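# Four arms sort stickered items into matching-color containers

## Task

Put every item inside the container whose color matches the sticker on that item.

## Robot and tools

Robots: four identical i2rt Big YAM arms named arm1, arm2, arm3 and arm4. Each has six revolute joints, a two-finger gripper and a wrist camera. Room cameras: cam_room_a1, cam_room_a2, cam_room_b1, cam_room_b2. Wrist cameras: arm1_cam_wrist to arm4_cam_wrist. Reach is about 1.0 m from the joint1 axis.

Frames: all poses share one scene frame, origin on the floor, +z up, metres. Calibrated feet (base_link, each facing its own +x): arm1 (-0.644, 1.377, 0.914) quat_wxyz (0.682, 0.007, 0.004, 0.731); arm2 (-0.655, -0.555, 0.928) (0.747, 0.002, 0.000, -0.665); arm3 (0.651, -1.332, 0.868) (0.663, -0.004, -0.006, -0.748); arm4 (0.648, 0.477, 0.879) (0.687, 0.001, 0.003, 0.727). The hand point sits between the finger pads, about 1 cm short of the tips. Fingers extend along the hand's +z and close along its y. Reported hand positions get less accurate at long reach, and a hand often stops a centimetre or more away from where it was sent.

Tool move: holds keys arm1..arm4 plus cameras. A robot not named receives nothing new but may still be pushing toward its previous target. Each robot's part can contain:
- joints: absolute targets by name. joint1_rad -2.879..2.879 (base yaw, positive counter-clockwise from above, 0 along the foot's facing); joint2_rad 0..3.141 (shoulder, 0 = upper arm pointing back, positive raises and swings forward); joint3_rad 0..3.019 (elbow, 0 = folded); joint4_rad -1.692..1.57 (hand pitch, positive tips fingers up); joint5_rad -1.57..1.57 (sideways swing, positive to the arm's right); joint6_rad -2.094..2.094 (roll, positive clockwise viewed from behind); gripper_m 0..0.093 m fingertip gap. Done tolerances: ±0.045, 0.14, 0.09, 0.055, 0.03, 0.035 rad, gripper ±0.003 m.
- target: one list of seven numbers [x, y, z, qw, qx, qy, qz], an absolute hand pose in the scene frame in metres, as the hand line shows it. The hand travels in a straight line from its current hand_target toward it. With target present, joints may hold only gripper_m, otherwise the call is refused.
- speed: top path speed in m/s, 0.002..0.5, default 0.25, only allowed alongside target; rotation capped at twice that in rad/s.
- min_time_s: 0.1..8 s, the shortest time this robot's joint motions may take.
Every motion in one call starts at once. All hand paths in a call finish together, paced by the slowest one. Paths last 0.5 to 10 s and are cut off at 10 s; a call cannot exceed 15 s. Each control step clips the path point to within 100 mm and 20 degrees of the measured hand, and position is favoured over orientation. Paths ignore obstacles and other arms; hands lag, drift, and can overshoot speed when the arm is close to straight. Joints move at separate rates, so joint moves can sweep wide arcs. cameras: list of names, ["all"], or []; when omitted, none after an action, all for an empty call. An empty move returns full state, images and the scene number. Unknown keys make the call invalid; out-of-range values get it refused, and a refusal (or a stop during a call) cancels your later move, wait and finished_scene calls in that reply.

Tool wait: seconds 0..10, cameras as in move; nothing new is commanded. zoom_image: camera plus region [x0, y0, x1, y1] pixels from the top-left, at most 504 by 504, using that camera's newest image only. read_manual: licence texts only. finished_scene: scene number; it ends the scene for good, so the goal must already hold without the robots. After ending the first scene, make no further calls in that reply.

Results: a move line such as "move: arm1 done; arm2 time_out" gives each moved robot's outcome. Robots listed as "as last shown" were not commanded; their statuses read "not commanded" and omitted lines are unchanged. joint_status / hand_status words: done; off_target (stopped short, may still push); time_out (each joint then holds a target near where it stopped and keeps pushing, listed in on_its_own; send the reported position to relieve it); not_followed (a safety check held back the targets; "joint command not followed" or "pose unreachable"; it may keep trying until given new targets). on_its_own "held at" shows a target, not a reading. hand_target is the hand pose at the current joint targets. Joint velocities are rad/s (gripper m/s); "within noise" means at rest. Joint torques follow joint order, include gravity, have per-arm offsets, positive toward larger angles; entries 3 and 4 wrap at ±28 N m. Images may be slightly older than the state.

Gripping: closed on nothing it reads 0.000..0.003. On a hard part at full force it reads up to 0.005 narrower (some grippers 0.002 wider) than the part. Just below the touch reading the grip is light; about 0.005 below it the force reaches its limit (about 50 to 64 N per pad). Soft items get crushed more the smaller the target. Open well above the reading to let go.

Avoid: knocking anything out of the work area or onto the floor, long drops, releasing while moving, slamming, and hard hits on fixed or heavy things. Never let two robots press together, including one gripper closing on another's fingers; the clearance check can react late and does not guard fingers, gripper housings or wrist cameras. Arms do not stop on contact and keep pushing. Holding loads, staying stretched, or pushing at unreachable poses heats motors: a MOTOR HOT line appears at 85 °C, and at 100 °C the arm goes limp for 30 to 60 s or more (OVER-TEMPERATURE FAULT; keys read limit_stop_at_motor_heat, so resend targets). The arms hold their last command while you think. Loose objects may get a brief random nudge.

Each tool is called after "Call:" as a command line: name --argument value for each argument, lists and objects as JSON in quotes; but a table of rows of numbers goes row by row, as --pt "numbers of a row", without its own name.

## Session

Call:
move

Call:
zoom_image --camera "cam_room_b1" --region '[200, 300, 400, 420]'

Call:
zoom_image --camera "cam_room_b2" --region '[260, 270, 460, 390]'

Call:
zoom_image --camera "cam_room_a1" --region '[100, 290, 340, 430]'

Call:
zoom_image --camera "cam_room_a2" --region '[250, 270, 490, 410]'

Scene clock: 0.00 s.
Joint torques (N m): no reading
Motor temperatures (°C): arm1=[21 23 27 23 21 21 21] | arm2=[23 24 26 22 22 20 23] | arm3=[24 23 24 23 24 23 23] | arm4=[22 22 23 22 24 21 24]
Heat: arm1: hottest joint3_rad 27 °C; arm2: hottest joint3_rad 26 °C; arm3: hottest joint1_rad 24 °C; arm4: hottest joint5_rad 24 °C.
Joint velocities: within noise
arm1.joint_positions: joint1_rad=-0.168 joint2_rad=+0.560 joint3_rad=+1.361 joint4_rad=-1.410 joint5_rad=+0.240 joint6_rad=+0.692 gripper_m=+0.09396
arm1.joint_status: not commanded
arm1.hand: x=-0.5739 y=+1.5732 z=+1.4376 quat_wxyz=(-0.303, +0.280, -0.837, -0.359) (m; scene frame)
arm1.hand_target: x=-0.5739 y=+1.5706 z=+1.4504 quat_wxyz=(-0.308, +0.276, -0.832, -0.370) (m; scene frame)
arm1.hand_status: not commanded
arm2.joint_positions: joint1_rad=+0.198 joint2_rad=+0.636 joint3_rad=+1.409 joint4_rad=-1.213 joint5_rad=-0.086 joint6_rad=-0.484 gripper_m=+0.09396
arm2.joint_status: not commanded
arm2.hand: x=-0.5635 y=-0.7948 z=+1.4992 quat_wxyz=(-0.373, -0.297, -0.790, +0.384) (m; scene frame)
arm2.hand_target: x=-0.5645 y=-0.7917 z=+1.5099 quat_wxyz=(-0.379, -0.294, -0.785, +0.392) (m; scene frame)
arm2.hand_status: not commanded
arm3.joint_positions: joint1_rad=+0.130 joint2_rad=+0.649 joint3_rad=+1.447 joint4_rad=-1.615 joint5_rad=+0.075 joint6_rad=+0.392 gripper_m=+0.09396
arm3.joint_status: not commanded
arm3.hand: x=+0.6387 y=-1.5222 z=+1.3768 quat_wxyz=(-0.293, -0.776, -0.507, +0.235) (m; scene frame)
arm3.hand_target: x=+0.6387 y=-1.5210 z=+1.3861 quat_wxyz=(-0.302, -0.772, -0.504, +0.241) (m; scene frame)
arm3.hand_status: not commanded
arm4.joint_positions: joint1_rad=+0.147 joint2_rad=+0.586 joint3_rad=+1.324 joint4_rad=-1.592 joint5_rad=+0.245 joint6_rad=+0.670 gripper_m=+0.09396
arm4.joint_status: not commanded
arm4.hand: x=+0.6543 y=+0.6697 z=+1.3488 quat_wxyz=(-0.224, +0.451, -0.815, -0.287) (m; scene frame)
arm4.hand_target: x=+0.6546 y=+0.6685 z=+1.3591 quat_wxyz=(-0.227, +0.447, -0.812, -0.299) (m; scene frame)
arm4.hand_status: not commanded
pictures: arm1_cam_wrist, arm2_cam_wrist, arm3_cam_wrist, arm4_cam_wrist, cam_room_a1, cam_room_a2, cam_room_b1, cam_room_b2
Images, in order (width x height): arm1_cam_wrist 672x504, arm2_cam_wrist 672x504, arm3_cam_wrist 672x504, arm4_cam_wrist 672x504, cam_room_a1 672x504, cam_room_a2 672x504, cam_room_b1 672x504, cam_room_b2 672x504.

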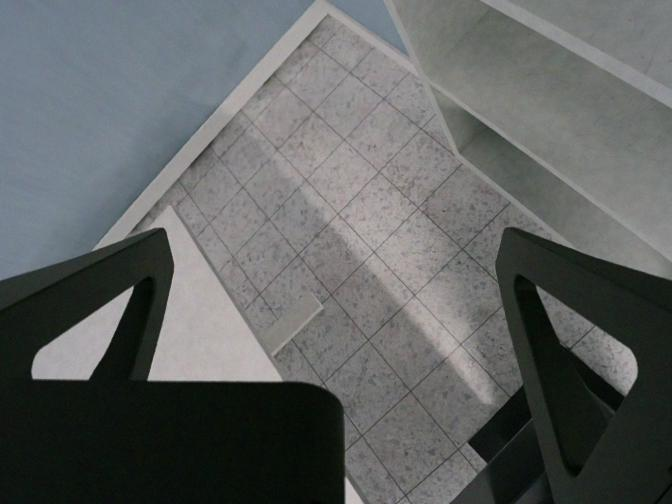

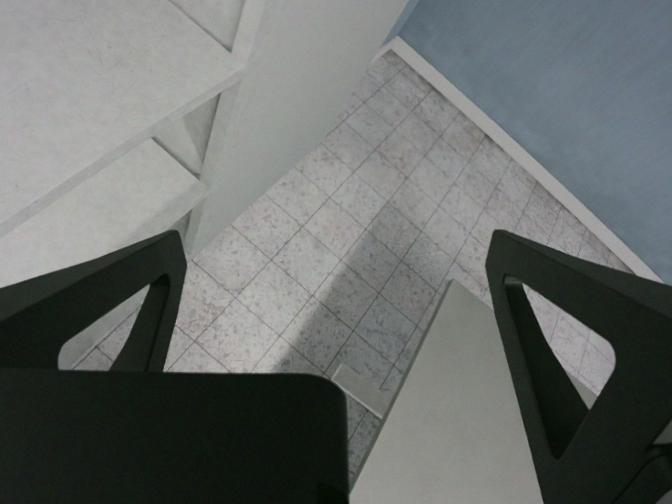

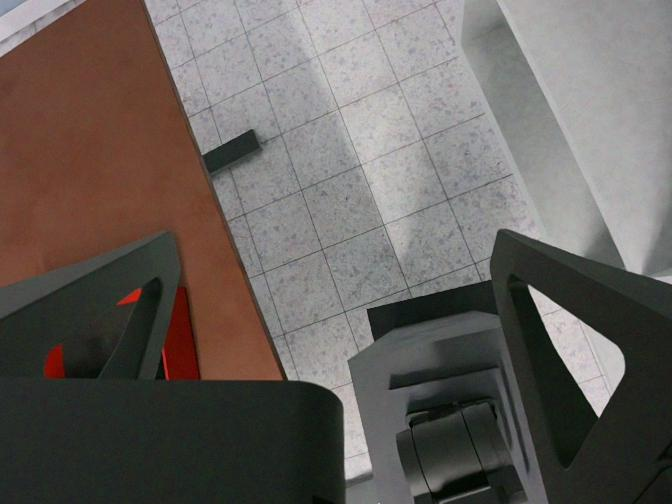

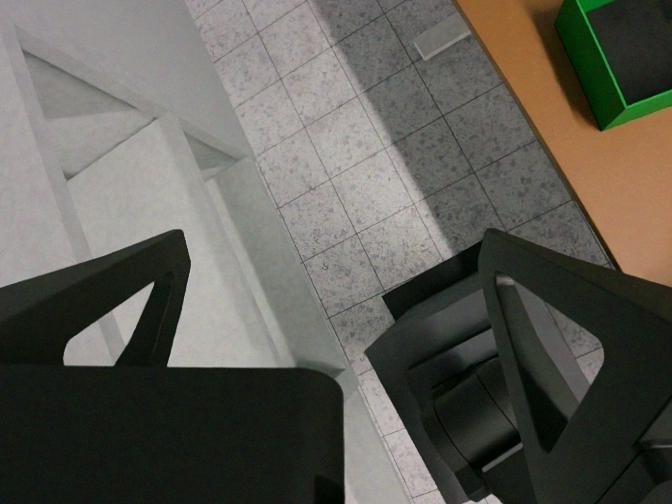

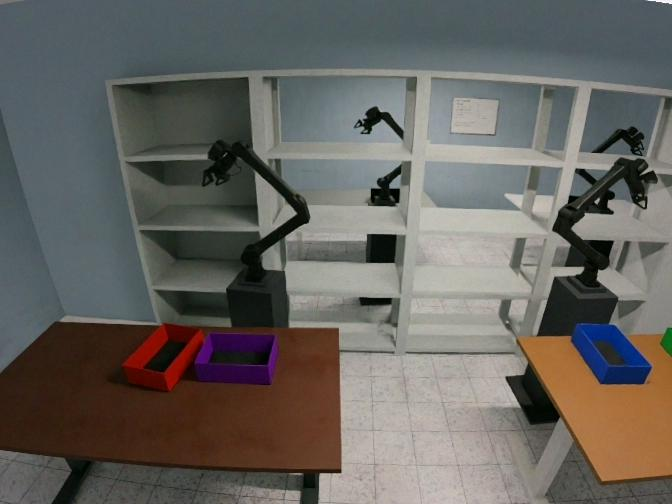

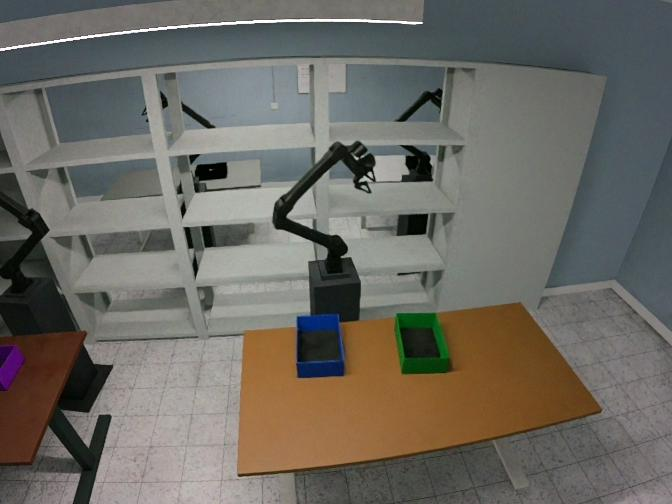

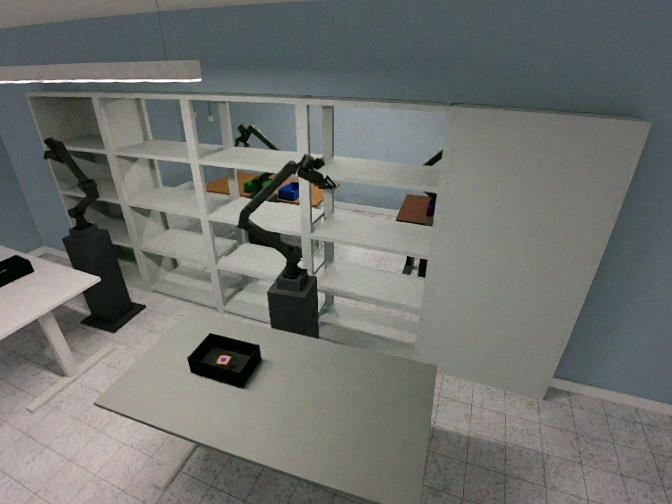

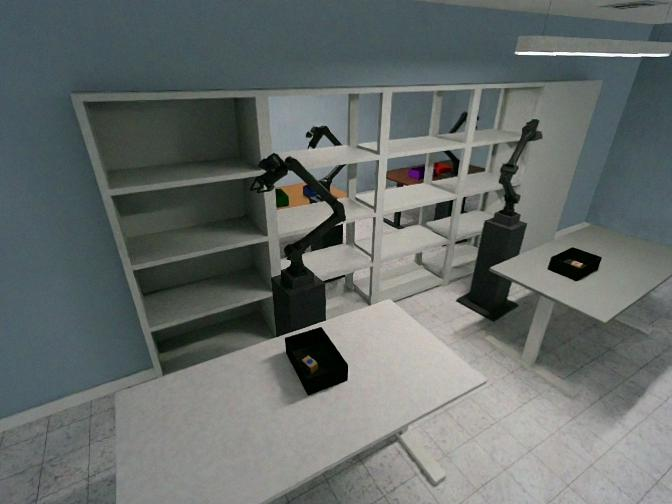

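Scaled by 2.520.

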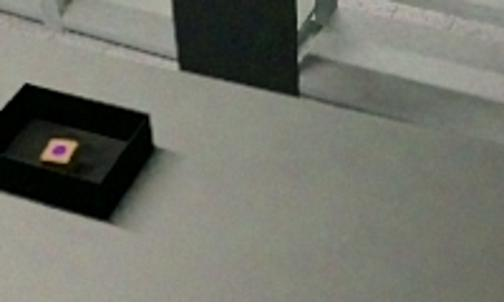

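Scaled by 2.520.

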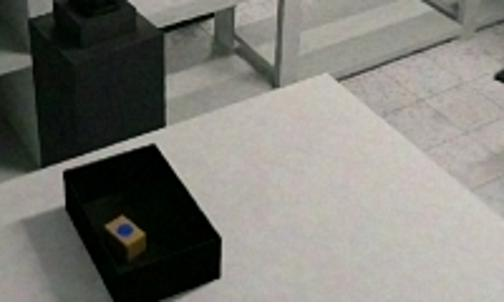

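Scaled by 2.100.

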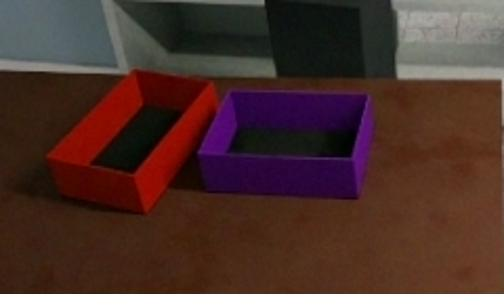

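Scaled by 2.100.

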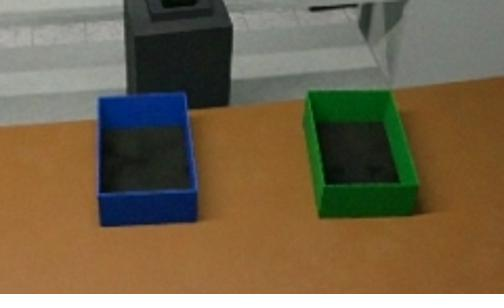

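Call:
move --arm1 '{"joints":{"joint1_rad":1.55,"joint2_rad":0.8,"joint3_rad":1.3,"joint4_rad":-1.4,"joint5_rad":0,"joint6_rad":0},"min_time_s":2}' --arm2 '{"joints":{"joint1_rad":-1.75,"joint2_rad":0.8,"joint3_rad":1.3,"joint4_rad":-1.4,"joint5_rad":0,"joint6_rad":0},"min_time_s":2}'

Call:
move --arm1 '{"target":[-1.07,1.40,1.17,0,-0.966,0,0.259],"speed":0.35}' --arm2 '{"target":[-1.05,-0.48,1.17,0,-0.966,0,0.259],"speed":0.35}' --cameras '["arm1_cam_wrist","arm2_cam_wrist"]'

Scene clock: 20.27 s.
Joint torques (N m): arm1=[-1.26 1.2 10.52 1.74 -0.01 -0.02] | arm2=[0.32 -2.49 9.44 1.48 0.1 0.21] | arm3=[1.2 2.08 8.91 1.61 0.09 -0.08] | arm4=[0.91 2.37 8.75 1.21 0.24 0.05]
Motor temperatures (°C): arm1=[21 23 29 23 21 21 21] | arm2=[23 24 29 22 22 20 23] | arm3=[24 23 26 23 24 23 23] | arm4=[22 22 27 22 24 21 24]
Heat: arm1: hottest joint3_rad 29 °C; arm2: hottest joint3_rad 29 °C; arm3: hottest joint3_rad 26 °C; arm4: hottest joint3_rad 27 °C.
move: arm1 done; arm2 done
Joint velocities: within noise
arm1.joint_positions: joint1_rad=+1.545 joint2_rad=+0.796 joint3_rad=+1.298 joint4_rad=-1.410 joint5_rad=+0.001 joint6_rad=+0.009 gripper_m=+0.09398
arm1.joint_status: all done
arm1.hand: x=-0.9296 y=+1.3643 z=+1.3555 quat_wxyz=(+0.007, +0.943, +0.016, -0.332) (m; scene frame)
arm1.hand_target: x=-0.9326 y=+1.3623 z=+1.3568 quat_wxyz=(+0.007, +0.941, +0.023, -0.336) (m; scene frame)
arm1.hand_status: not commanded
arm2.joint_positions: joint1_rad=-1.746 joint2_rad=+0.792 joint3_rad=+1.312 joint4_rad=-1.385 joint5_rad=-0.003 joint6_rad=-0.015 gripper_m=+0.09398
arm2.joint_status: all done
arm2.hand: x=-0.9520 y=-0.5394 z=+1.3762 quat_wxyz=(+0.013, -0.939, +0.019, +0.344) (m; scene frame)
arm2.hand_target: x=-0.9513 y=-0.5377 z=+1.3659 quat_wxyz=(+0.012, -0.944, +0.029, +0.328) (m; scene frame)
arm2.hand_status: not commanded
arm3, arm4: as last shown
pictures: none

Scene clock: 21.73 s.
Joint torques (N m): arm1=[-2.73 -6.65 12.29 1.95 -0.06 -0.11] | arm2=[0.21 -8.7 10.88 2.51 -0.31 -0.09] | arm3=[1.38 2.08 8.9 1.62 0.1 -0.07] | arm4=[1.03 2.14 8.7 1.1 0.24 0.04]
Motor temperatures (°C): arm1=[21 23 29 23 21 21 21] | arm2=[23 24 29 22 22 20 23] | arm3=[24 23 26 23 24 23 23] | arm4=[22 22 27 22 24 21 24]
Heat: arm1: hottest joint3_rad 29 °C; arm2: hottest joint3_rad 29 °C; arm3: hottest joint3_rad 26 °C; arm4: hottest joint3_rad 27 °C.
move: arm1 off_target; arm2 done
Joint velocities: within noise
arm1.joint_positions: joint1_rad=+1.444 joint2_rad=+1.166 joint3_rad=+1.044 joint4_rad=-0.982 joint5_rad=-0.033 joint6_rad=-0.049 gripper_m=+0.09398
arm1.joint_status: not commanded
arm1.hand: x=-1.0653 y=+1.3962 z=+1.1583 quat_wxyz=(+0.002, +0.971, -0.001, -0.240) (m; scene frame)
arm1.hand_target: x=-1.0698 y=+1.3999 z=+1.1702 quat_wxyz=(+0.000, +0.966, +0.000, -0.259) (m; scene frame)
arm1.hand_status: off_target (0.013 m and 2.3 deg from the pose sent, 0.235 m and 9.0 deg at the start)
arm2.joint_positions: joint1_rad=-1.924 joint2_rad=+1.075 joint3_rad=+0.977 joint4_rad=-0.978 joint5_rad=-0.120 joint6_rad=-0.194 gripper_m=+0.09398
arm2.joint_status: not commanded
arm2.hand: x=-1.0481 y=-0.4826 z=+1.1692 quat_wxyz=(-0.003, -0.968, +0.005, +0.251) (m; scene frame)
arm2.hand_target: x=-1.0500 y=-0.4800 z=+1.1702 quat_wxyz=(+0.000, -0.966, +0.000, +0.259) (m; scene frame)
arm2.hand_status: done (0.003 m and 1.2 deg from the pose sent, 0.236 m and 10.6 deg at the start)
arm3, arm4: as last shown
pictures: arm1_cam_wrist, arm2_cam_wrist
Images, in order (width x height): arm1_cam_wrist 672x504, arm2_cam_wrist 672x504.

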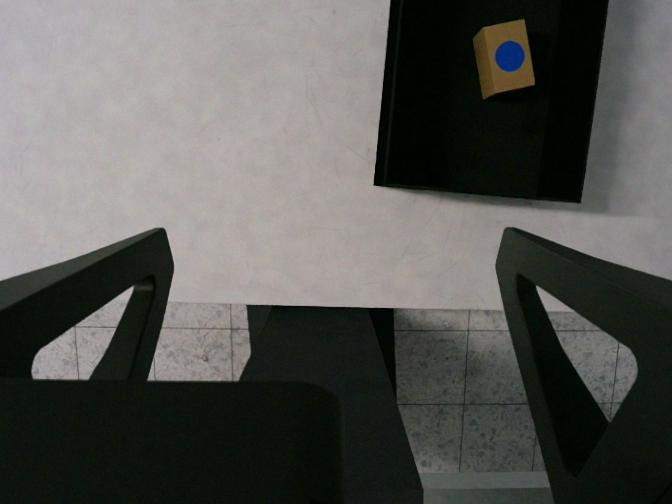

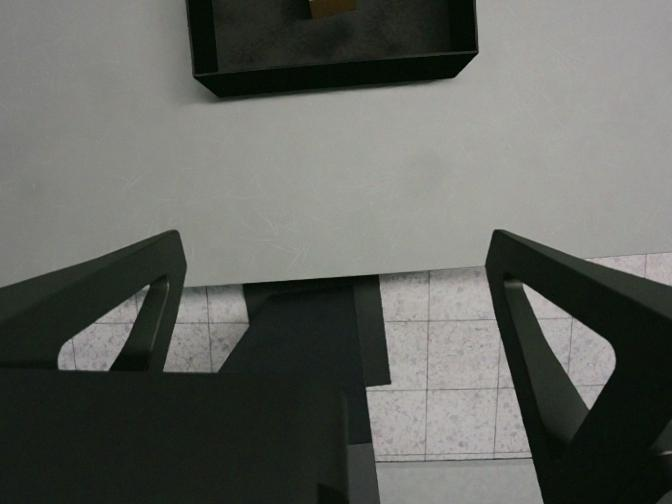

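Call:
move --arm1 '{"target":[-1.262,1.593,0.94,0,0.997,0.078,0],"speed":0.3,"joints":{"gripper_m":0.075}}' --arm2 '{"target":[-1.34,-0.485,0.94,0,1,0,0],"speed":0.3}' --cameras '["arm1_cam_wrist","arm2_cam_wrist"]'

Scene clock: 42.50 s.
Joint torques (N m): arm1=[-2.08 -19.43 14.54 -0.13 0.03 -0.02] | arm2=[1.08 -24.06 14.34 0.06 0.13 0.22] | arm3=[1.38 2.08 8.88 1.59 0.08 -0.07] | arm4=[1.32 1.79 8.72 1.24 0.27 -0.02]
Motor temperatures (°C): arm1=[21 24 30 23 21 21 21] | arm2=[23 24 31 22 22 20 23] | arm3=[24 23 27 23 24 23 23] | arm4=[22 22 29 22 24 21 24]
Heat: arm1: hottest joint3_rad 30 °C; arm2: hottest joint3_rad 31 °C; arm3: hottest joint3_rad 27 °C; arm4: hottest joint3_rad 29 °C.
move: arm1 off_target; arm2 off_target
Joint velocities: within noise
arm1.joint_positions: joint1_rad=+1.171 joint2_rad=+2.207 joint3_rad=+1.789 joint4_rad=-1.218 joint5_rad=+0.002 joint6_rad=-0.482 gripper_m=+0.07506
arm1.joint_status: all done
arm1.hand: x=-1.2434 y=+1.5840 z=+0.9163 quat_wxyz=(+0.010, +0.997, +0.075, +0.023) (m; scene frame)
arm1.hand_target: x=-1.2608 y=+1.5926 z=+0.9404 quat_wxyz=(+0.000, +0.997, +0.078, +0.000) (m; scene frame)
arm1.hand_status: off_target (0.031 m and 2.9 deg from the pose sent, 0.354 m and 29.1 deg at the start)
arm2.joint_positions: joint1_rad=-1.796 joint2_rad=+2.271 joint3_rad=+1.939 joint4_rad=-1.260 joint5_rad=-0.007 joint6_rad=-0.118 gripper_m=+0.09398
arm2.joint_status: not commanded
arm2.hand: x=-1.3248 y=-0.4834 z=+0.9311 quat_wxyz=(-0.003, -1.000, -0.005, -0.011) (m; scene frame)
arm2.hand_target: x=-1.3393 y=-0.4851 z=+0.9402 quat_wxyz=(+0.000, -1.000, +0.000, +0.001) (m; scene frame)
arm2.hand_status: off_target (0.018 m and 1.4 deg from the pose sent, 0.371 m and 29.0 deg at the start)
arm3, arm4: as last shown
pictures: arm1_cam_wrist, arm2_cam_wrist
Images, in order (width x height): arm1_cam_wrist 672x504, arm2_cam_wrist 672x504.

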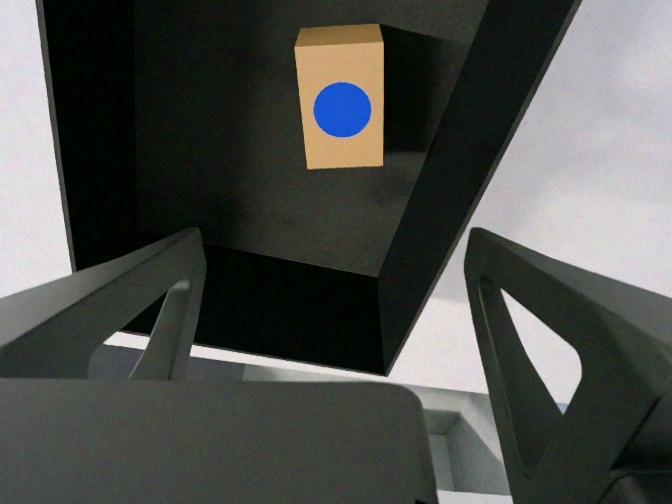

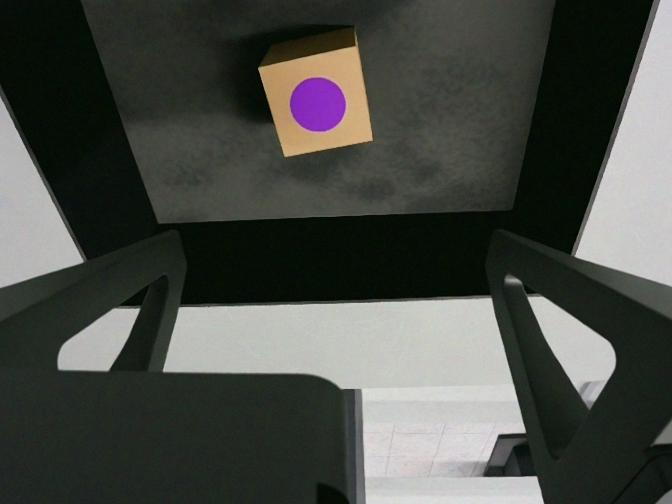

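Call:
move --arm1 '{"target":[-1.268,1.593,0.87,0,0.775,-0.632,0],"speed":0.3,"joints":{"gripper_m":0.093}}' --arm2 '{"target":[-1.338,-0.497,0.83,0,0.9954,0.096,0],"speed":0.3}' --cameras '["arm1_cam_wrist","arm2_cam_wrist"]'

Scene clock: 78.57 s.
Joint torques (N m): arm1=[-1.14 -18.84 12 0.88 0.14 0.13] | arm2=[1.32 -23.06 8.51 1.35 0.12 -0.08] | arm3=[1.32 2.08 8.91 1.57 0.09 -0.07] | arm4=[0.91 2.2 8.83 1.24 0.24 0.02]
Motor temperatures (°C): arm1=[21 25 35 23 21 21 21] | arm2=[23 28 33 22 22 20 23] | arm3=[24 23 28 23 24 23 23] | arm4=[22 22 32 22 24 21 24]
Heat: arm1: hottest joint3_rad 35 °C; arm2: hottest joint3_rad 33 °C; arm3: hottest joint3_rad 28 °C; arm4: hottest joint3_rad 32 °C.
move: arm1 off_target; arm2 off_target
Joint velocities: within noise
arm1.joint_positions: joint1_rad=+1.171 joint2_rad=+2.279 joint3_rad=+1.789 joint4_rad=-1.122 joint5_rad=+0.001 joint6_rad=+1.028 gripper_m=+0.09294
arm1.joint_status: all done
arm1.hand: x=-1.2558 y=+1.5880 z=+0.8704 quat_wxyz=(-0.004, +0.778, -0.628, +0.012) (m; scene frame)
arm1.hand_target: x=-1.2676 y=+1.5929 z=+0.8703 quat_wxyz=(+0.000, +0.775, -0.632, +0.000) (m; scene frame)
arm1.hand_status: off_target (0.013 m and 1.6 deg from the pose sent, 0.053 m and 87.1 deg at the start)
arm2.joint_positions: joint1_rad=-1.783 joint2_rad=+2.372 joint3_rad=+1.923 joint4_rad=-1.087 joint5_rad=-0.007 joint6_rad=-0.262 gripper_m=+0.09398
arm2.joint_status: not commanded
arm2.hand: x=-1.3454 y=-0.4902 z=+0.8584 quat_wxyz=(+0.001, -0.996, -0.084, +0.016) (m; scene frame)
arm2.hand_target: x=-1.3370 y=-0.4969 z=+0.8307 quat_wxyz=(+0.000, -0.995, -0.096, +0.000) (m; scene frame)
arm2.hand_status: off_target (0.030 m and 2.3 deg from the pose sent, 0.103 m and 10.6 deg at the start)
arm3, arm4: as last shown
pictures: arm1_cam_wrist, arm2_cam_wrist
Images, in order (width x height): arm1_cam_wrist 672x504, arm2_cam_wrist 672x504.

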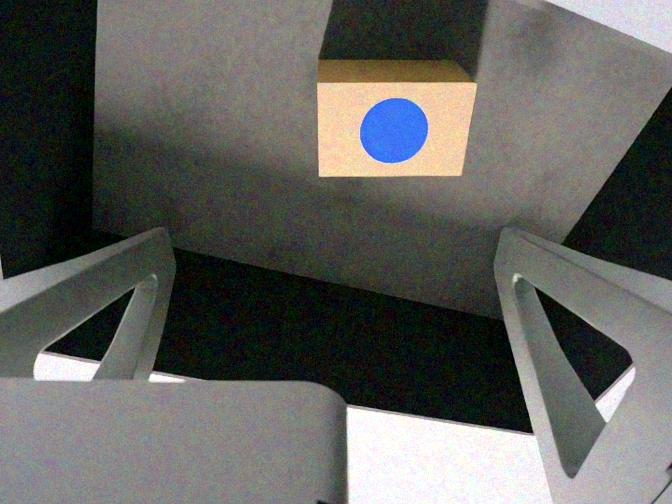

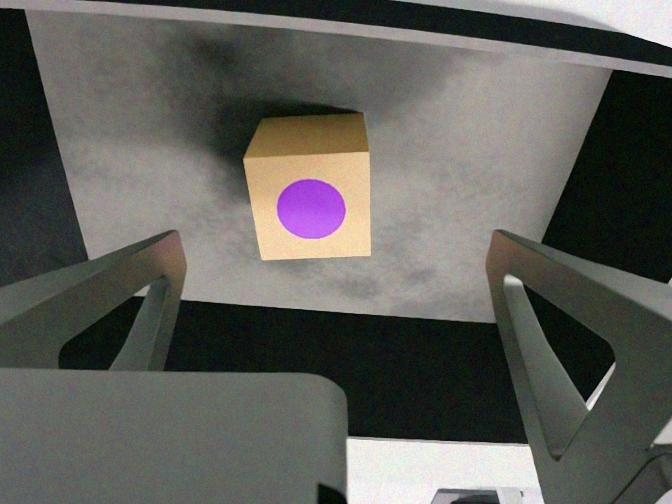

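Call:
move --arm1 '{"target":[-1.248,1.612,0.815,0,0.775,-0.632,0],"speed":0.2}' --arm2 '{"target":[-1.314,-0.512,0.785,0,0.9954,0.096,0],"speed":0.2}' --cameras '["arm1_cam_wrist","arm2_cam_wrist"]'

Scene clock: 89.40 s.
Joint torques (N m): arm1=[-1.73 -19.84 8.98 0.79 0.14 -0.06] | arm2=[1.08 -22.77 8.18 1.31 0.1 0.11] | arm3=[1.32 1.96 8.88 1.57 0.09 -0.07] | arm4=[0.62 2.08 8.76 1.21 0.24 0.02]
Motor temperatures (°C): arm1=[21 26 35 23 21 21 21] | arm2=[23 28 32 22 22 20 23] | arm3=[24 23 28 23 24 23 23] | arm4=[22 22 32 22 24 21 24]
Heat: arm1: hottest joint3_rad 35 °C; arm2: hottest joint3_rad 32 °C; arm3: hottest joint3_rad 28 °C; arm4: hottest joint3_rad 32 °C.
move: arm1 done; arm2 off_target
Joint velocities: within noise
arm1.joint_positions: joint1_rad=+1.135 joint2_rad=+2.342 joint3_rad=+1.740 joint4_rad=-1.000 joint5_rad=+0.002 joint6_rad=+1.008 gripper_m=+0.09294
arm1.joint_status: not commanded
arm1.hand: x=-1.2440 y=+1.6084 z=+0.8147 quat_wxyz=(-0.002, +0.773, -0.634, +0.008) (m; scene frame)
arm1.hand_target: x=-1.2480 y=+1.6119 z=+0.8151 quat_wxyz=(+0.000, +0.775, -0.632, +0.000) (m; scene frame)
arm1.hand_status: done (0.005 m and 1.0 deg from the pose sent, 0.061 m and 1.6 deg at the start)
arm2.joint_positions: joint1_rad=-1.757 joint2_rad=+2.387 joint3_rad=+1.797 joint4_rad=-0.956 joint5_rad=-0.007 joint6_rad=-0.262 gripper_m=+0.09398
arm2.joint_status: not commanded
arm2.hand: x=-1.3208 y=-0.5092 z=+0.8069 quat_wxyz=(+0.000, -0.995, -0.096, +0.011) (m; scene frame)
arm2.hand_target: x=-1.3133 y=-0.5119 z=+0.7855 quat_wxyz=(+0.000, -0.995, -0.096, +0.000) (m; scene frame)
arm2.hand_status: off_target (0.023 m and 1.3 deg from the pose sent, 0.083 m and 2.3 deg at the start)
arm3, arm4: as last shown
pictures: arm1_cam_wrist, arm2_cam_wrist
Images, in order (width x height): arm1_cam_wrist 672x504, arm2_cam_wrist 672x504.

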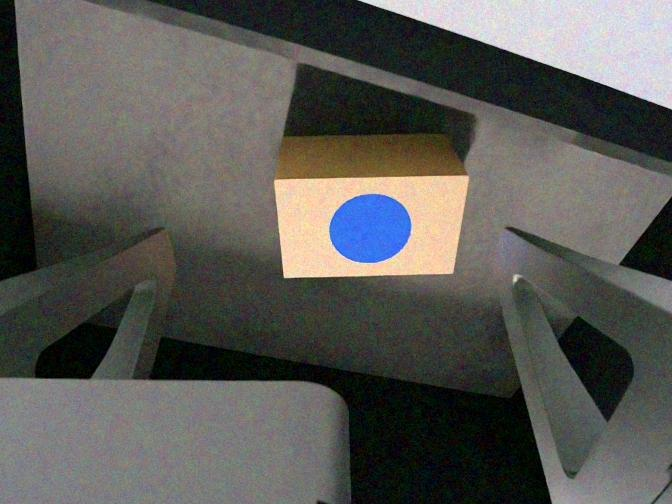

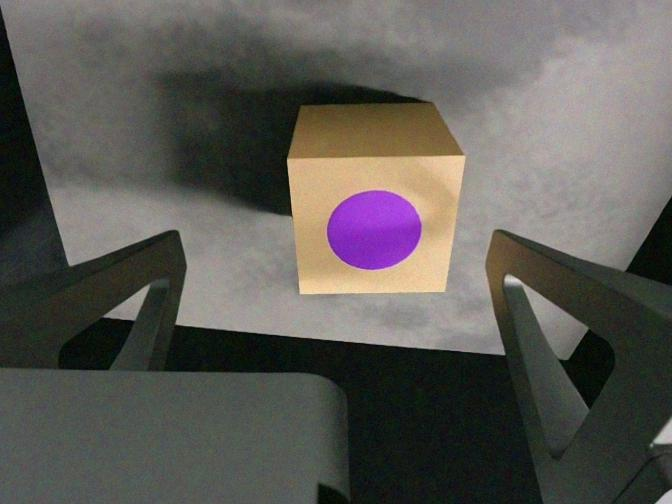

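Call:
move --arm1 '{"target":[-1.236,1.616,0.778,0,0.775,-0.632,0],"speed":0.15}' --arm2 '{"target":[-1.297,-0.500,0.737,0,0.9954,0.096,0],"speed":0.15}' --cameras '["arm1_cam_wrist","arm2_cam_wrist"]'

Scene clock: 96.20 s.
Joint torques (N m): arm1=[-2.49 -18.49 8.42 0.98 0.14 -0.04] | arm2=[0.15 -23.12 7.65 1.28 0.09 -0.08] | arm3=[1.2 2.02 8.9 1.63 0.1 -0.08] | arm4=[1.26 1.9 8.7 1.03 0.24 0.08]
Motor temperatures (°C): arm1=[21 26 34 23 21 21 21] | arm2=[23 28 32 22 22 20 23] | arm3=[24 23 28 23 24 23 23] | arm4=[22 22 32 22 24 21 24]
Heat: arm1: hottest joint3_rad 34 °C; arm2: hottest joint3_rad 32 °C; arm3: hottest joint3_rad 28 °C; arm4: hottest joint3_rad 32 °C.
move: arm1 done; arm2 off_target
Joint velocities: within noise
arm1.joint_positions: joint1_rad=+1.130 joint2_rad=+2.372 joint3_rad=+1.700 joint4_rad=-0.919 joint5_rad=+0.002 joint6_rad=+0.995 gripper_m=+0.09294
arm1.joint_status: not commanded
arm1.hand: x=-1.2372 y=+1.6094 z=+0.7837 quat_wxyz=(+0.000, +0.775, -0.631, +0.002) (m; scene frame)
arm1.hand_target: x=-1.2359 y=+1.6161 z=+0.7781 quat_wxyz=(+0.000, +0.775, -0.632, +0.000) (m; scene frame)
arm1.hand_status: done (0.009 m and 0.3 deg from the pose sent, 0.038 m and 1.0 deg at the start)
arm2.joint_positions: joint1_rad=-1.764 joint2_rad=+2.442 joint3_rad=+1.739 joint4_rad=-0.850 joint5_rad=-0.007 joint6_rad=-0.262 gripper_m=+0.09398
arm2.joint_status: not commanded
arm2.hand: x=-1.3041 y=-0.5062 z=+0.7546 quat_wxyz=(+0.000, -0.996, -0.093, +0.008) (m; scene frame)
arm2.hand_target: x=-1.2965 y=-0.5003 z=+0.7374 quat_wxyz=(+0.000, -0.995, -0.096, +0.000) (m; scene frame)
arm2.hand_status: off_target (0.020 m and 1.0 deg from the pose sent, 0.075 m and 1.3 deg at the start)
arm3, arm4: as last shown
pictures: arm1_cam_wrist, arm2_cam_wrist
Images, in order (width x height): arm1_cam_wrist 672x504, arm2_cam_wrist 672x504.

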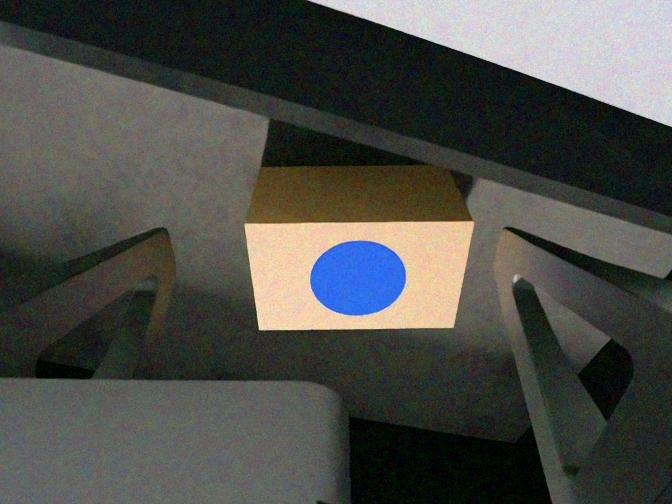

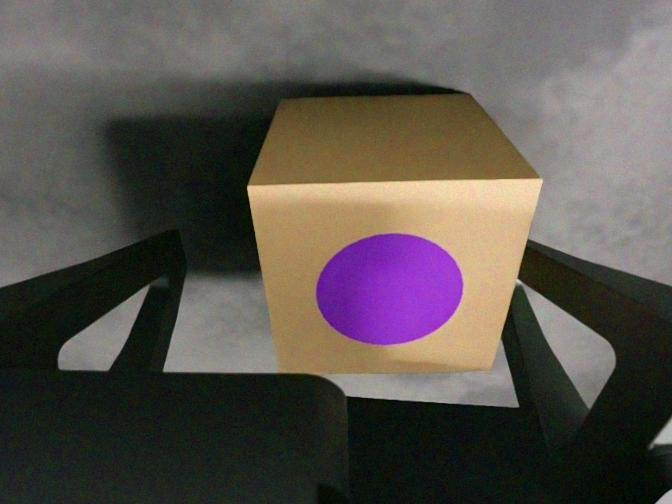

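Call:
move --arm1 '{"joints":{"gripper_m":0.045}}' --arm2 '{"joints":{"gripper_m":0.035}}' --cameras '["arm1_cam_wrist","arm2_cam_wrist"]'

Scene clock: 105.27 s.
Joint torques (N m): arm1=[-2.49 -18.96 8.42 0.77 0.16 -0.07] | arm2=[0.03 -22.89 7.62 1.31 0.03 -0.09] | arm3=[1.32 2.14 8.91 1.59 0.08 -0.08] | arm4=[1.38 2.02 8.73 1.28 0.22 0.03]
Motor temperatures (°C): arm1=[21 26 33 23 21 21 21] | arm2=[23 28 31 22 22 20 23] | arm3=[24 23 29 23 24 23 23] | arm4=[22 22 33 22 24 21 24]
Heat: arm1: hottest joint3_rad 33 °C; arm2: hottest joint3_rad 31 °C; arm3: hottest joint3_rad 29 °C; arm4: hottest joint3_rad 33 °C.
move: arm1 done; arm2 off_target
Joint velocities: within noise
arm1.joint_positions: joint1_rad=+1.130 joint2_rad=+2.372 joint3_rad=+1.700 joint4_rad=-0.919 joint5_rad=+0.002 joint6_rad=+0.994 gripper_m=+0.04507
arm1.joint_status: all done
arm1.hand: x=-1.2372 y=+1.6094 z=+0.7837 quat_wxyz=(+0.000, +0.776, -0.631, +0.002) (m; scene frame)
arm1.hand_target: x=-1.2359 y=+1.6161 z=+0.7781 quat_wxyz=(+0.000, +0.775, -0.632, +0.000) (m; scene frame)
arm1.hand_status: not commanded
arm2.joint_positions: joint1_rad=-1.764 joint2_rad=+2.442 joint3_rad=+1.739 joint4_rad=-0.850 joint5_rad=-0.005 joint6_rad=-0.263 gripper_m=+0.05304
arm2.joint_status: gripper_m off_target (ended at +0.05307, target +0.03500)
arm2.hand: x=-1.3040 y=-0.5059 z=+0.7546 quat_wxyz=(+0.000, -0.996, -0.094, +0.008) (m; scene frame)
arm2.hand_target: x=-1.2965 y=-0.5003 z=+0.7374 quat_wxyz=(+0.000, -0.995, -0.096, +0.000) (m; scene frame)
arm2.hand_status: not commanded
arm3, arm4: as last shown
pictures: arm1_cam_wrist, arm2_cam_wrist
Images, in order (width x height): arm1_cam_wrist 672x504, arm2_cam_wrist 672x504.

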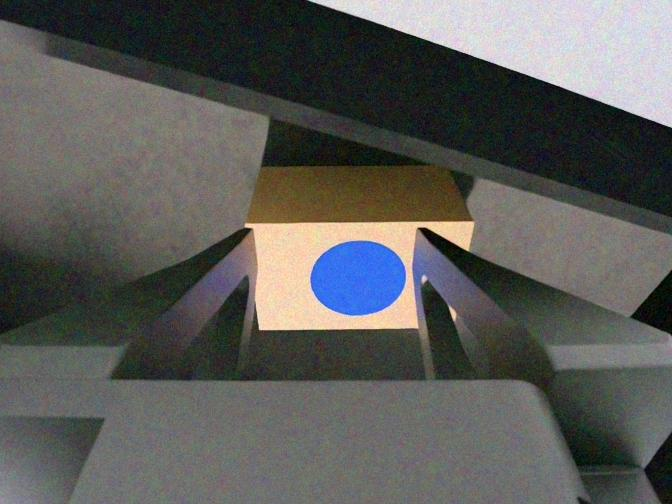

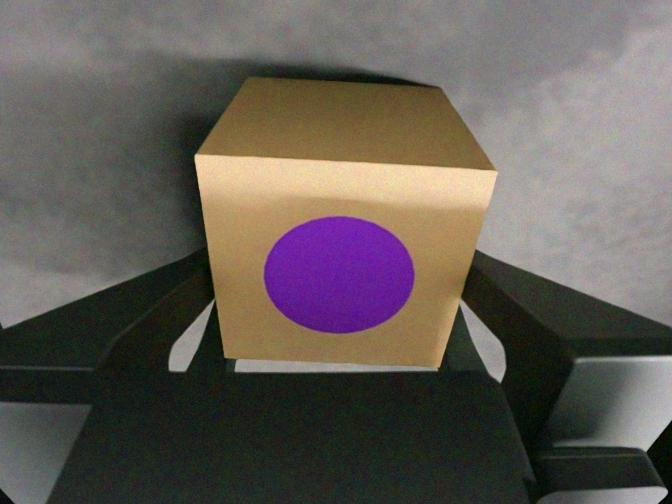

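Call:
move --arm1 '{"joints":{"gripper_m":0.093}}' --arm2 '{"target":[-1.12,-0.50,1.15,0,0.9954,0.096,0],"speed":0.3}'

Call:
move --arm1 '{"target":[-1.230,1.618,0.75,0,0.775,-0.632,0],"speed":0.1}' --arm2 '{"joints":{"joint2_rad":0.65,"joint3_rad":1.0,"joint4_rad":-1.1,"joint6_rad":0},"min_time_s":1.5}' --cameras '["arm1_cam_wrist","arm2_cam_wrist"]'

Scene clock: 112.53 s.
Joint torques (N m): arm1=[-2.73 -18.61 8.28 0.75 0.16 -0.05] | arm2=[-0.09 -14.74 14.58 0.1 0.05 -0.08] | arm3=[1.26 2.08 8.88 1.59 0.09 -0.08] | arm4=[0.73 2.73 8.76 1.29 0.22 0.03]
Motor temperatures (°C): arm1=[21 26 33 23 21 21 21] | arm2=[23 28 31 22 22 20 23] | arm3=[24 23 29 23 24 23 23] | arm4=[22 22 33 22 24 21 24]
Heat: arm1: hottest joint3_rad 33 °C; arm2: hottest joint3_rad 31 °C; arm3: hottest joint3_rad 29 °C; arm4: hottest joint3_rad 33 °C.
move: arm1 done; arm2 off_target
Joint velocities: within noise
arm1.joint_positions: joint1_rad=+1.130 joint2_rad=+2.372 joint3_rad=+1.700 joint4_rad=-0.919 joint5_rad=+0.002 joint6_rad=+0.994 gripper_m=+0.09293
arm1.joint_status: all done
arm1.hand: x=-1.2372 y=+1.6094 z=+0.7837 quat_wxyz=(+0.000, +0.776, -0.631, +0.002) (m; scene frame)
arm1.hand_target: x=-1.2359 y=+1.6161 z=+0.7781 quat_wxyz=(+0.000, +0.775, -0.632, +0.000) (m; scene frame)
arm1.hand_status: not commanded
arm2.joint_positions: joint1_rad=-1.799 joint2_rad=+1.554 joint3_rad=+1.409 joint4_rad=-1.452 joint5_rad=-0.005 joint6_rad=-0.297 gripper_m=+0.05304
arm2.joint_status: not commanded
arm2.hand: x=-1.1073 y=-0.5061 z=+1.1345 quat_wxyz=(-0.004, -0.996, -0.093, -0.014) (m; scene frame)
arm2.hand_target: x=-1.1193 y=-0.5002 z=+1.1500 quat_wxyz=(+0.000, -0.995, -0.096, +0.000) (m; scene frame)
arm2.hand_status: off_target (0.021 m and 1.7 deg from the pose sent, 0.436 m and 1.0 deg at the start)
arm3.joint_positions: joint1_rad=+0.130 joint2_rad=+0.649 joint3_rad=+1.447 joint4_rad=-1.615 joint5_rad=+0.075 joint6_rad=+0.392 gripper_m=+0.09396
arm3.joint_status: not commanded
arm3.hand: x=+0.6387 y=-1.5222 z=+1.3768 quat_wxyz=(-0.293, -0.776, -0.507, +0.235) (m; scene frame)
arm3.hand_target: x=+0.6387 y=-1.5210 z=+1.3861 quat_wxyz=(-0.302, -0.772, -0.504, +0.241) (m; scene frame)
arm3.hand_status: not commanded
arm4.joint_positions: joint1_rad=+0.147 joint2_rad=+0.586 joint3_rad=+1.324 joint4_rad=-1.592 joint5_rad=+0.245 joint6_rad=+0.670 gripper_m=+0.09396
arm4.joint_status: not commanded
arm4.hand: x=+0.6543 y=+0.6697 z=+1.3488 quat_wxyz=(-0.224, +0.451, -0.815, -0.287) (m; scene frame)
arm4.hand_target: x=+0.6546 y=+0.6685 z=+1.3591 quat_wxyz=(-0.227, +0.447, -0.812, -0.299) (m; scene frame)
arm4.hand_status: not commanded
pictures: none

Scene clock: 114.60 s.
Joint torques (N m): arm1=[-2.9 -18.14 7.87 0.92 0.18 -0.09] | arm2=[-0.03 -1.61 10.39 3.25 0.09 0.22] | arm3=[1.14 2.02 8.88 1.63 0.09 -0.09] | arm4=[0.67 2.08 8.81 1.2 0.25 0.04]
Motor temperatures (°C): arm1=[21 26 33 23 21 21 21] | arm2=[23 27 31 22 22 20 23] | arm3=[24 23 29 23 24 23 23] | arm4=[22 22 33 22 24 21 24]
Heat: arm1: hottest joint3_rad 33 °C; arm2: hottest joint3_rad 31 °C; arm3: hottest joint3_rad 29 °C; arm4: hottest joint3_rad 33 °C.
move: arm1 off_target; arm2 done
Joint velocities: within noise
arm1.joint_positions: joint1_rad=+1.126 joint2_rad=+2.401 joint3_rad=+1.687 joint4_rad=-0.871 joint5_rad=+0.001 joint6_rad=+0.990 gripper_m=+0.09293
arm1.joint_status: not commanded
arm1.hand: x=-1.2343 y=+1.6106 z=+0.7619 quat_wxyz=(+0.001, +0.776, -0.631, -0.001) (m; scene frame)
arm1.hand_target: x=-1.2298 y=+1.6177 z=+0.7503 quat_wxyz=(+0.000, +0.775, -0.632, +0.000) (m; scene frame)
arm1.hand_status: off_target (0.015 m and 0.2 deg from the pose sent, 0.036 m and 0.3 deg at the start)
arm2.joint_positions: joint1_rad=-1.799 joint2_rad=+0.645 joint3_rad=+1.010 joint4_rad=-1.125 joint5_rad=-0.005 joint6_rad=-0.016 gripper_m=+0.05304
arm2.joint_status: all done
arm2.hand: x=-0.9506 y=-0.5242 z=+1.3057 quat_wxyz=(+0.024, -0.918, +0.042, +0.393) (m; scene frame)
arm2.hand_target: x=-0.9553 y=-0.5204 z=+1.3033 quat_wxyz=(+0.024, -0.916, +0.054, +0.397) (m; scene frame)
arm2.hand_status: not commanded
arm3, arm4: as last shown
pictures: arm1_cam_wrist, arm2_cam_wrist
Images, in order (width x height): arm1_cam_wrist 672x504, arm2_cam_wrist 672x504.

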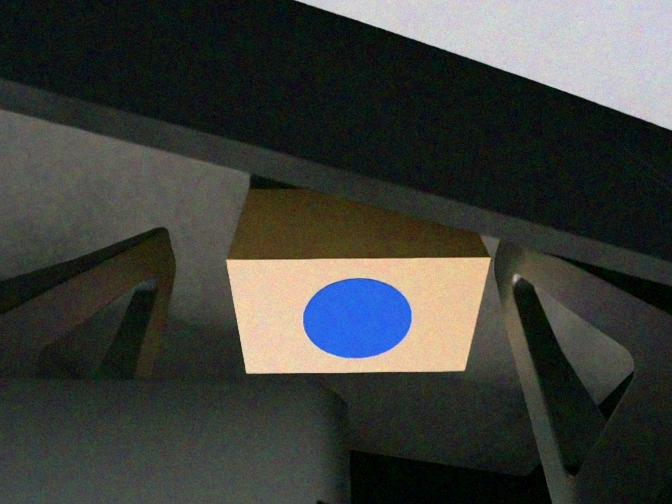

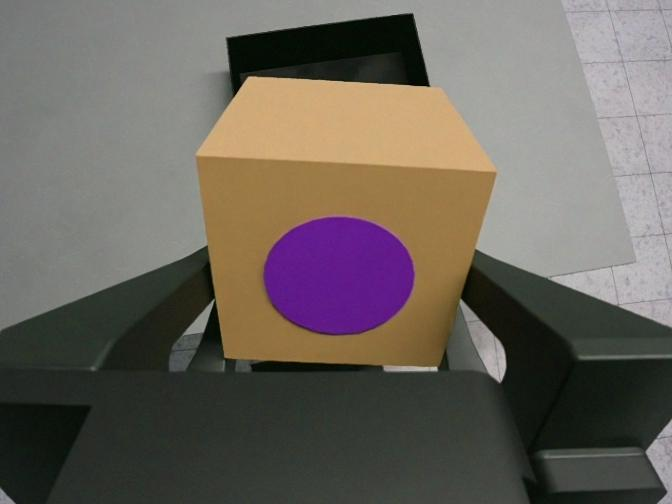

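Call:
move --arm1 '{"target":[-1.228,1.618,0.742,0,0.775,-0.632,0],"speed":0.1}' --arm2 '{"joints":{"joint1_rad":1.9},"min_time_s":3.5}'

Call:
move --arm1 '{"joints":{"gripper_m":0.045}}' --arm2 '{"joints":{"joint1_rad":0.9,"joint2_rad":0.6,"joint3_rad":0.7,"joint4_rad":-0.6},"min_time_s":1.5}' --cameras '["arm1_cam_wrist","arm2_cam_wrist"]'

Scene clock: 126.97 s.
Joint torques (N m): arm1=[-2.84 -17.85 7.66 1.01 0.18 -0.05] | arm2=[0.97 -1.55 10.33 3.21 -0.01 0.2] | arm3=[1.44 2.08 8.92 1.59 0.09 -0.07] | arm4=[0.97 2.43 8.76 1.21 0.25 0]
Motor temperatures (°C): arm1=[21 27 32 23 21 21 21] | arm2=[23 27 32 22 22 20 24] | arm3=[24 23 29 23 24 23 23] | arm4=[22 22 33 22 24 21 24]
Heat: arm1: hottest joint3_rad 32 °C; arm2: hottest joint3_rad 32 °C; arm3: hottest joint3_rad 29 °C; arm4: hottest joint3_rad 33 °C.
move: arm1 off_target; arm2 done
Joint velocities: within noise
arm1.joint_positions: joint1_rad=+1.125 joint2_rad=+2.414 joint3_rad=+1.683 joint4_rad=-0.851 joint5_rad=+0.001 joint6_rad=+0.989 gripper_m=+0.09293
arm1.joint_status: not commanded
arm1.hand: x=-1.2329 y=+1.6108 z=+0.7524 quat_wxyz=(+0.002, +0.776, -0.631, -0.002) (m; scene frame)
arm1.hand_target: x=-1.2278 y=+1.6177 z=+0.7421 quat_wxyz=(+0.000, +0.775, -0.632, +0.000) (m; scene frame)
arm1.hand_status: off_target (0.014 m and 0.3 deg from the pose sent, 0.022 m and 0.2 deg at the start)
arm2.joint_positions: joint1_rad=+1.896 joint2_rad=+0.645 joint3_rad=+1.010 joint4_rad=-1.125 joint5_rad=-0.003 joint6_rad=-0.014 gripper_m=+0.05305
arm2.joint_status: all done
arm2.hand: x=-0.3878 y=-0.4295 z=+1.3071 quat_wxyz=(-0.386, +0.208, -0.894, -0.087) (m; scene frame)
arm2.hand_target: x=-0.3836 y=-0.4263 z=+1.3046 quat_wxyz=(-0.390, +0.203, -0.894, -0.091) (m; scene frame)
arm2.hand_status: not commanded
arm3, arm4: as last shown
pictures: none

Scene clock: 128.93 s.
Joint torques (N m): arm1=[-2.78 -18.61 7.5 0.85 0.19 -0.06] | arm2=[0.67 -3.72 11.26 3.59 -0.01 0.21] | arm3=[1.32 2.02 8.87 1.59 0.08 -0.07] | arm4=[0.03 2.02 8.69 1.21 0.26 0.02]
Motor temperatures (°C): arm1=[21 27 32 23 21 21 21] | arm2=[23 27 32 22 22 20 24] | arm3=[24 23 29 23 24 23 23] | arm4=[22 22 33 22 24 21 24]
Heat: arm1: hottest joint3_rad 32 °C; arm2: hottest joint3_rad 32 °C; arm3: hottest joint3_rad 29 °C; arm4: hottest joint3_rad 33 °C.
move: arm1 off_target; arm2 done
Joint velocities: arm1=[within noise] | arm2=[-0.005 -0.005 -0.017 -0.007 -0.154 0.051 -0.001] | arm3=[within noise] | arm4=[within noise]
arm1.joint_positions: joint1_rad=+1.123 joint2_rad=+2.414 joint3_rad=+1.683 joint4_rad=-0.850 joint5_rad=+0.003 joint6_rad=+0.987 gripper_m=+0.06828
arm1.joint_status: gripper_m off_target (ended at +0.06831, target +0.04500)
arm1.hand: x=-1.2327 y=+1.6120 z=+0.7524 quat_wxyz=(+0.001, +0.776, -0.631, -0.002) (m; scene frame)
arm1.hand_target: x=-1.2277 y=+1.6178 z=+0.7421 quat_wxyz=(+0.000, +0.775, -0.632, +0.000) (m; scene frame)
arm1.hand_status: not commanded
arm2.joint_positions: joint1_rad=+0.901 joint2_rad=+0.613 joint3_rad=+0.709 joint4_rad=-0.627 joint5_rad=-0.003 joint6_rad=-0.014 gripper_m=+0.05306
arm2.joint_status: all done
arm2.hand: x=-0.3616 y=-0.7374 z=+1.2431 quat_wxyz=(-0.478, -0.231, -0.836, +0.136) (m; scene frame)
arm2.hand_target: x=-0.3618 y=-0.7379 z=+1.2477 quat_wxyz=(-0.492, -0.235, -0.827, +0.137) (m; scene frame)
arm2.hand_status: not commanded
arm3, arm4: as last shown
pictures: arm1_cam_wrist, arm2_cam_wrist
Images, in order (width x height): arm1_cam_wrist 672x504, arm2_cam_wrist 672x504.

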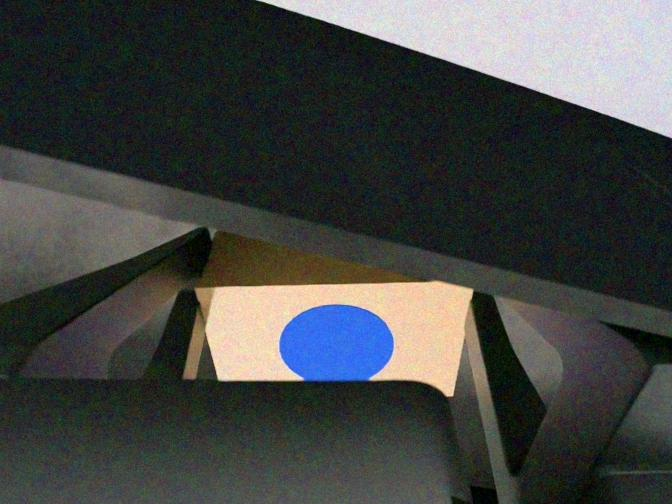

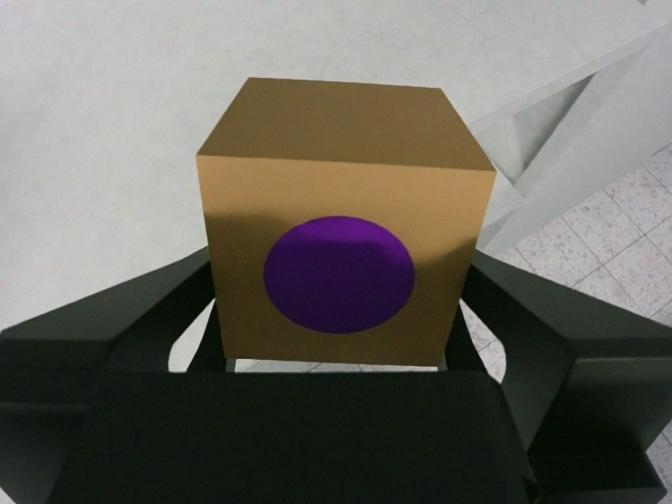

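Call:
move --arm1 '{"target":[-1.17,1.58,1.15,0,0.775,-0.632,0],"speed":0.3}' --arm2 '{"target":[-0.02,-0.935,1.15,0.606,0.206,0.749,-0.167],"speed":0.3}' --arm3 '{"joints":{"joint1_rad":-1.98,"joint2_rad":0.6,"joint3_rad":0.7,"joint4_rad":-0.6,"joint5_rad":0,"joint6_rad":0},"min_time_s":2.5}' --arm4 '{"joints":{"joint1_rad":0.9,"joint2_rad":0.6,"joint3_rad":0.7,"joint4_rad":-0.6,"joint5_rad":0,"joint6_rad":0},"min_time_s":2}' --cameras '["arm1_cam_wrist","arm2_cam_wrist","arm3_cam_wrist"]'

Scene clock: 143.23 s.
Joint torques (N m): arm1=[-0.38 -14.97 14.32 -0.05 0.12 0.1] | arm2=[1.55 -18.67 15.35 3.71 0.1 0.16] | arm3=[0.56 -2.26 9.69 2.43 -0.09 -0.14] | arm4=[1.49 -0.5 9.96 2.03 -0.03 -0.1]
Motor temperatures (°C): arm1=[21 27 32 23 21 21 22] | arm2=[23 26 33 23 22 20 24] | arm3=[24 23 29 23 24 23 23] | arm4=[22 22 33 22 24 21 24]
Heat: arm1: hottest joint3_rad 32 °C; arm2: hottest joint3_rad 33 °C; arm3: hottest joint3_rad 29 °C; arm4: hottest joint3_rad 33 °C.
move: arm1 off_target; arm2 off_target; arm3 done; arm4 done
Joint velocities: within noise
arm1.joint_positions: joint1_rad=+1.127 joint2_rad=+1.837 joint3_rad=+1.792 joint4_rad=-1.569 joint5_rad=+0.003 joint6_rad=+0.995 gripper_m=+0.06829
arm1.joint_status: not commanded
arm1.hand: x=-1.1591 y=+1.5821 z=+1.1360 quat_wxyz=(-0.004, +0.774, -0.633, +0.013) (m; scene frame)
arm1.hand_target: x=-1.1695 y=+1.5798 z=+1.1499 quat_wxyz=(+0.000, +0.775, -0.632, +0.000) (m; scene frame)
arm1.hand_status: off_target (0.018 m and 1.6 deg from the pose sent, 0.404 m and 0.4 deg at the start)
arm2.joint_positions: joint1_rad=+0.907 joint2_rad=+1.793 joint3_rad=+1.158 joint4_rad=+0.342 joint5_rad=-0.002 joint6_rad=-0.014 gripper_m=+0.05306
arm2.joint_status: not commanded
arm2.hand: x=-0.0434 y=-0.9285 z=+1.1143 quat_wxyz=(-0.574, -0.212, -0.774, +0.163) (m; scene frame)
arm2.hand_target: x=-0.0231 y=-0.9330 z=+1.1504 quat_wxyz=(-0.606, -0.206, -0.750, +0.167) (m; scene frame)
arm2.hand_status: off_target (0.043 m and 4.8 deg from the pose sent, 0.405 m and 18.4 deg at the start)
arm3.joint_positions: joint1_rad=-1.971 joint2_rad=+0.608 joint3_rad=+0.703 joint4_rad=-0.617 joint5_rad=+0.002 joint6_rad=+0.008 gripper_m=+0.09398
arm3.joint_status: all done
arm3.hand: x=+0.3517 y=-1.1548 z=+1.1798 quat_wxyz=(+0.122, -0.837, +0.230, +0.482) (m; scene frame)
arm3.hand_target: x=+0.3527 y=-1.1523 z=+1.1844 quat_wxyz=(+0.128, -0.831, +0.228, +0.490) (m; scene frame)
arm3.hand_status: not commanded
arm4.joint_positions: joint1_rad=+0.898 joint2_rad=+0.592 joint3_rad=+0.695 joint4_rad=-0.620 joint5_rad=+0.003 joint6_rad=+0.014 gripper_m=+0.09397
arm4.joint_status: all done
arm4.hand: x=+0.3716 y=+0.6764 z=+1.1947 quat_wxyz=(-0.148, +0.821, -0.270, -0.482) (m; scene frame)
arm4.hand_target: x=+0.3674 y=+0.6779 z=+1.1994 quat_wxyz=(-0.152, +0.819, -0.261, -0.488) (m; scene frame)
arm4.hand_status: not commanded
pictures: arm1_cam_wrist, arm2_cam_wrist, arm3_cam_wrist
Images, in order (width x height): arm1_cam_wrist 672x504, arm2_cam_wrist 672x504, arm3_cam_wrist 672x504.

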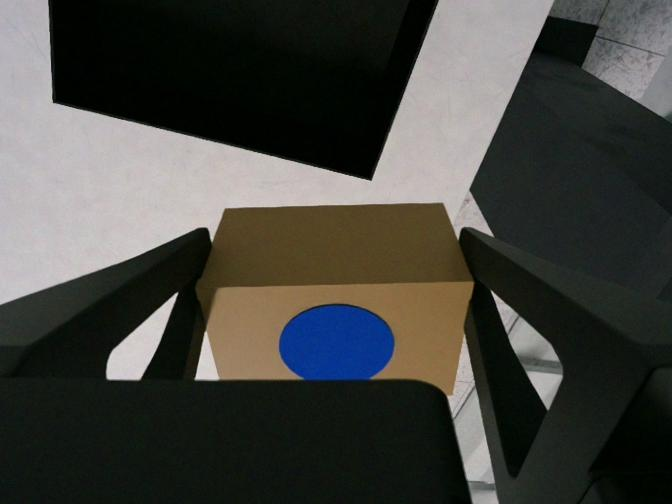

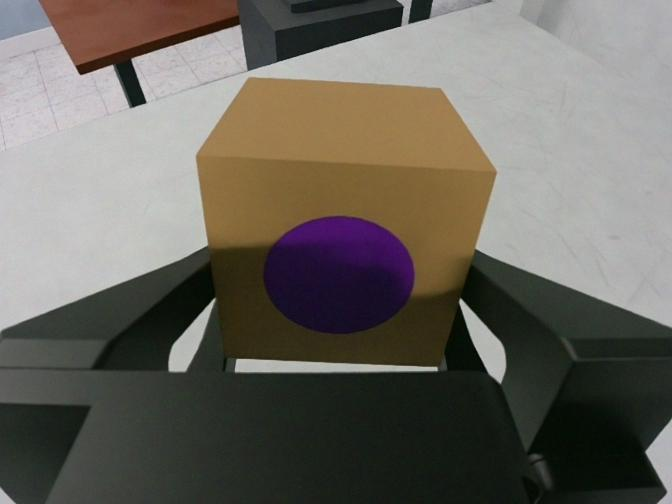

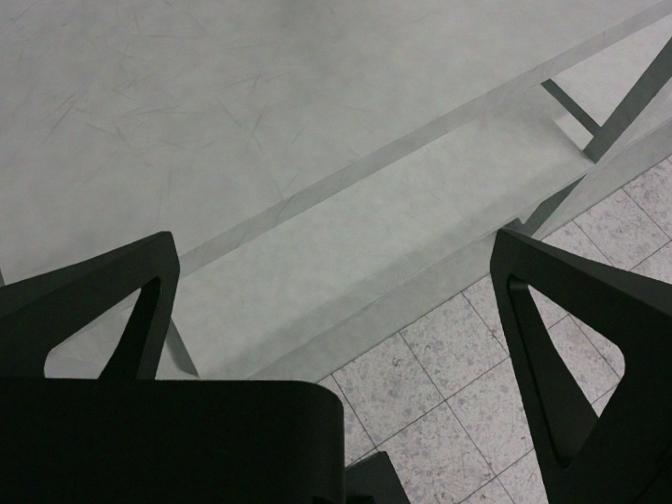

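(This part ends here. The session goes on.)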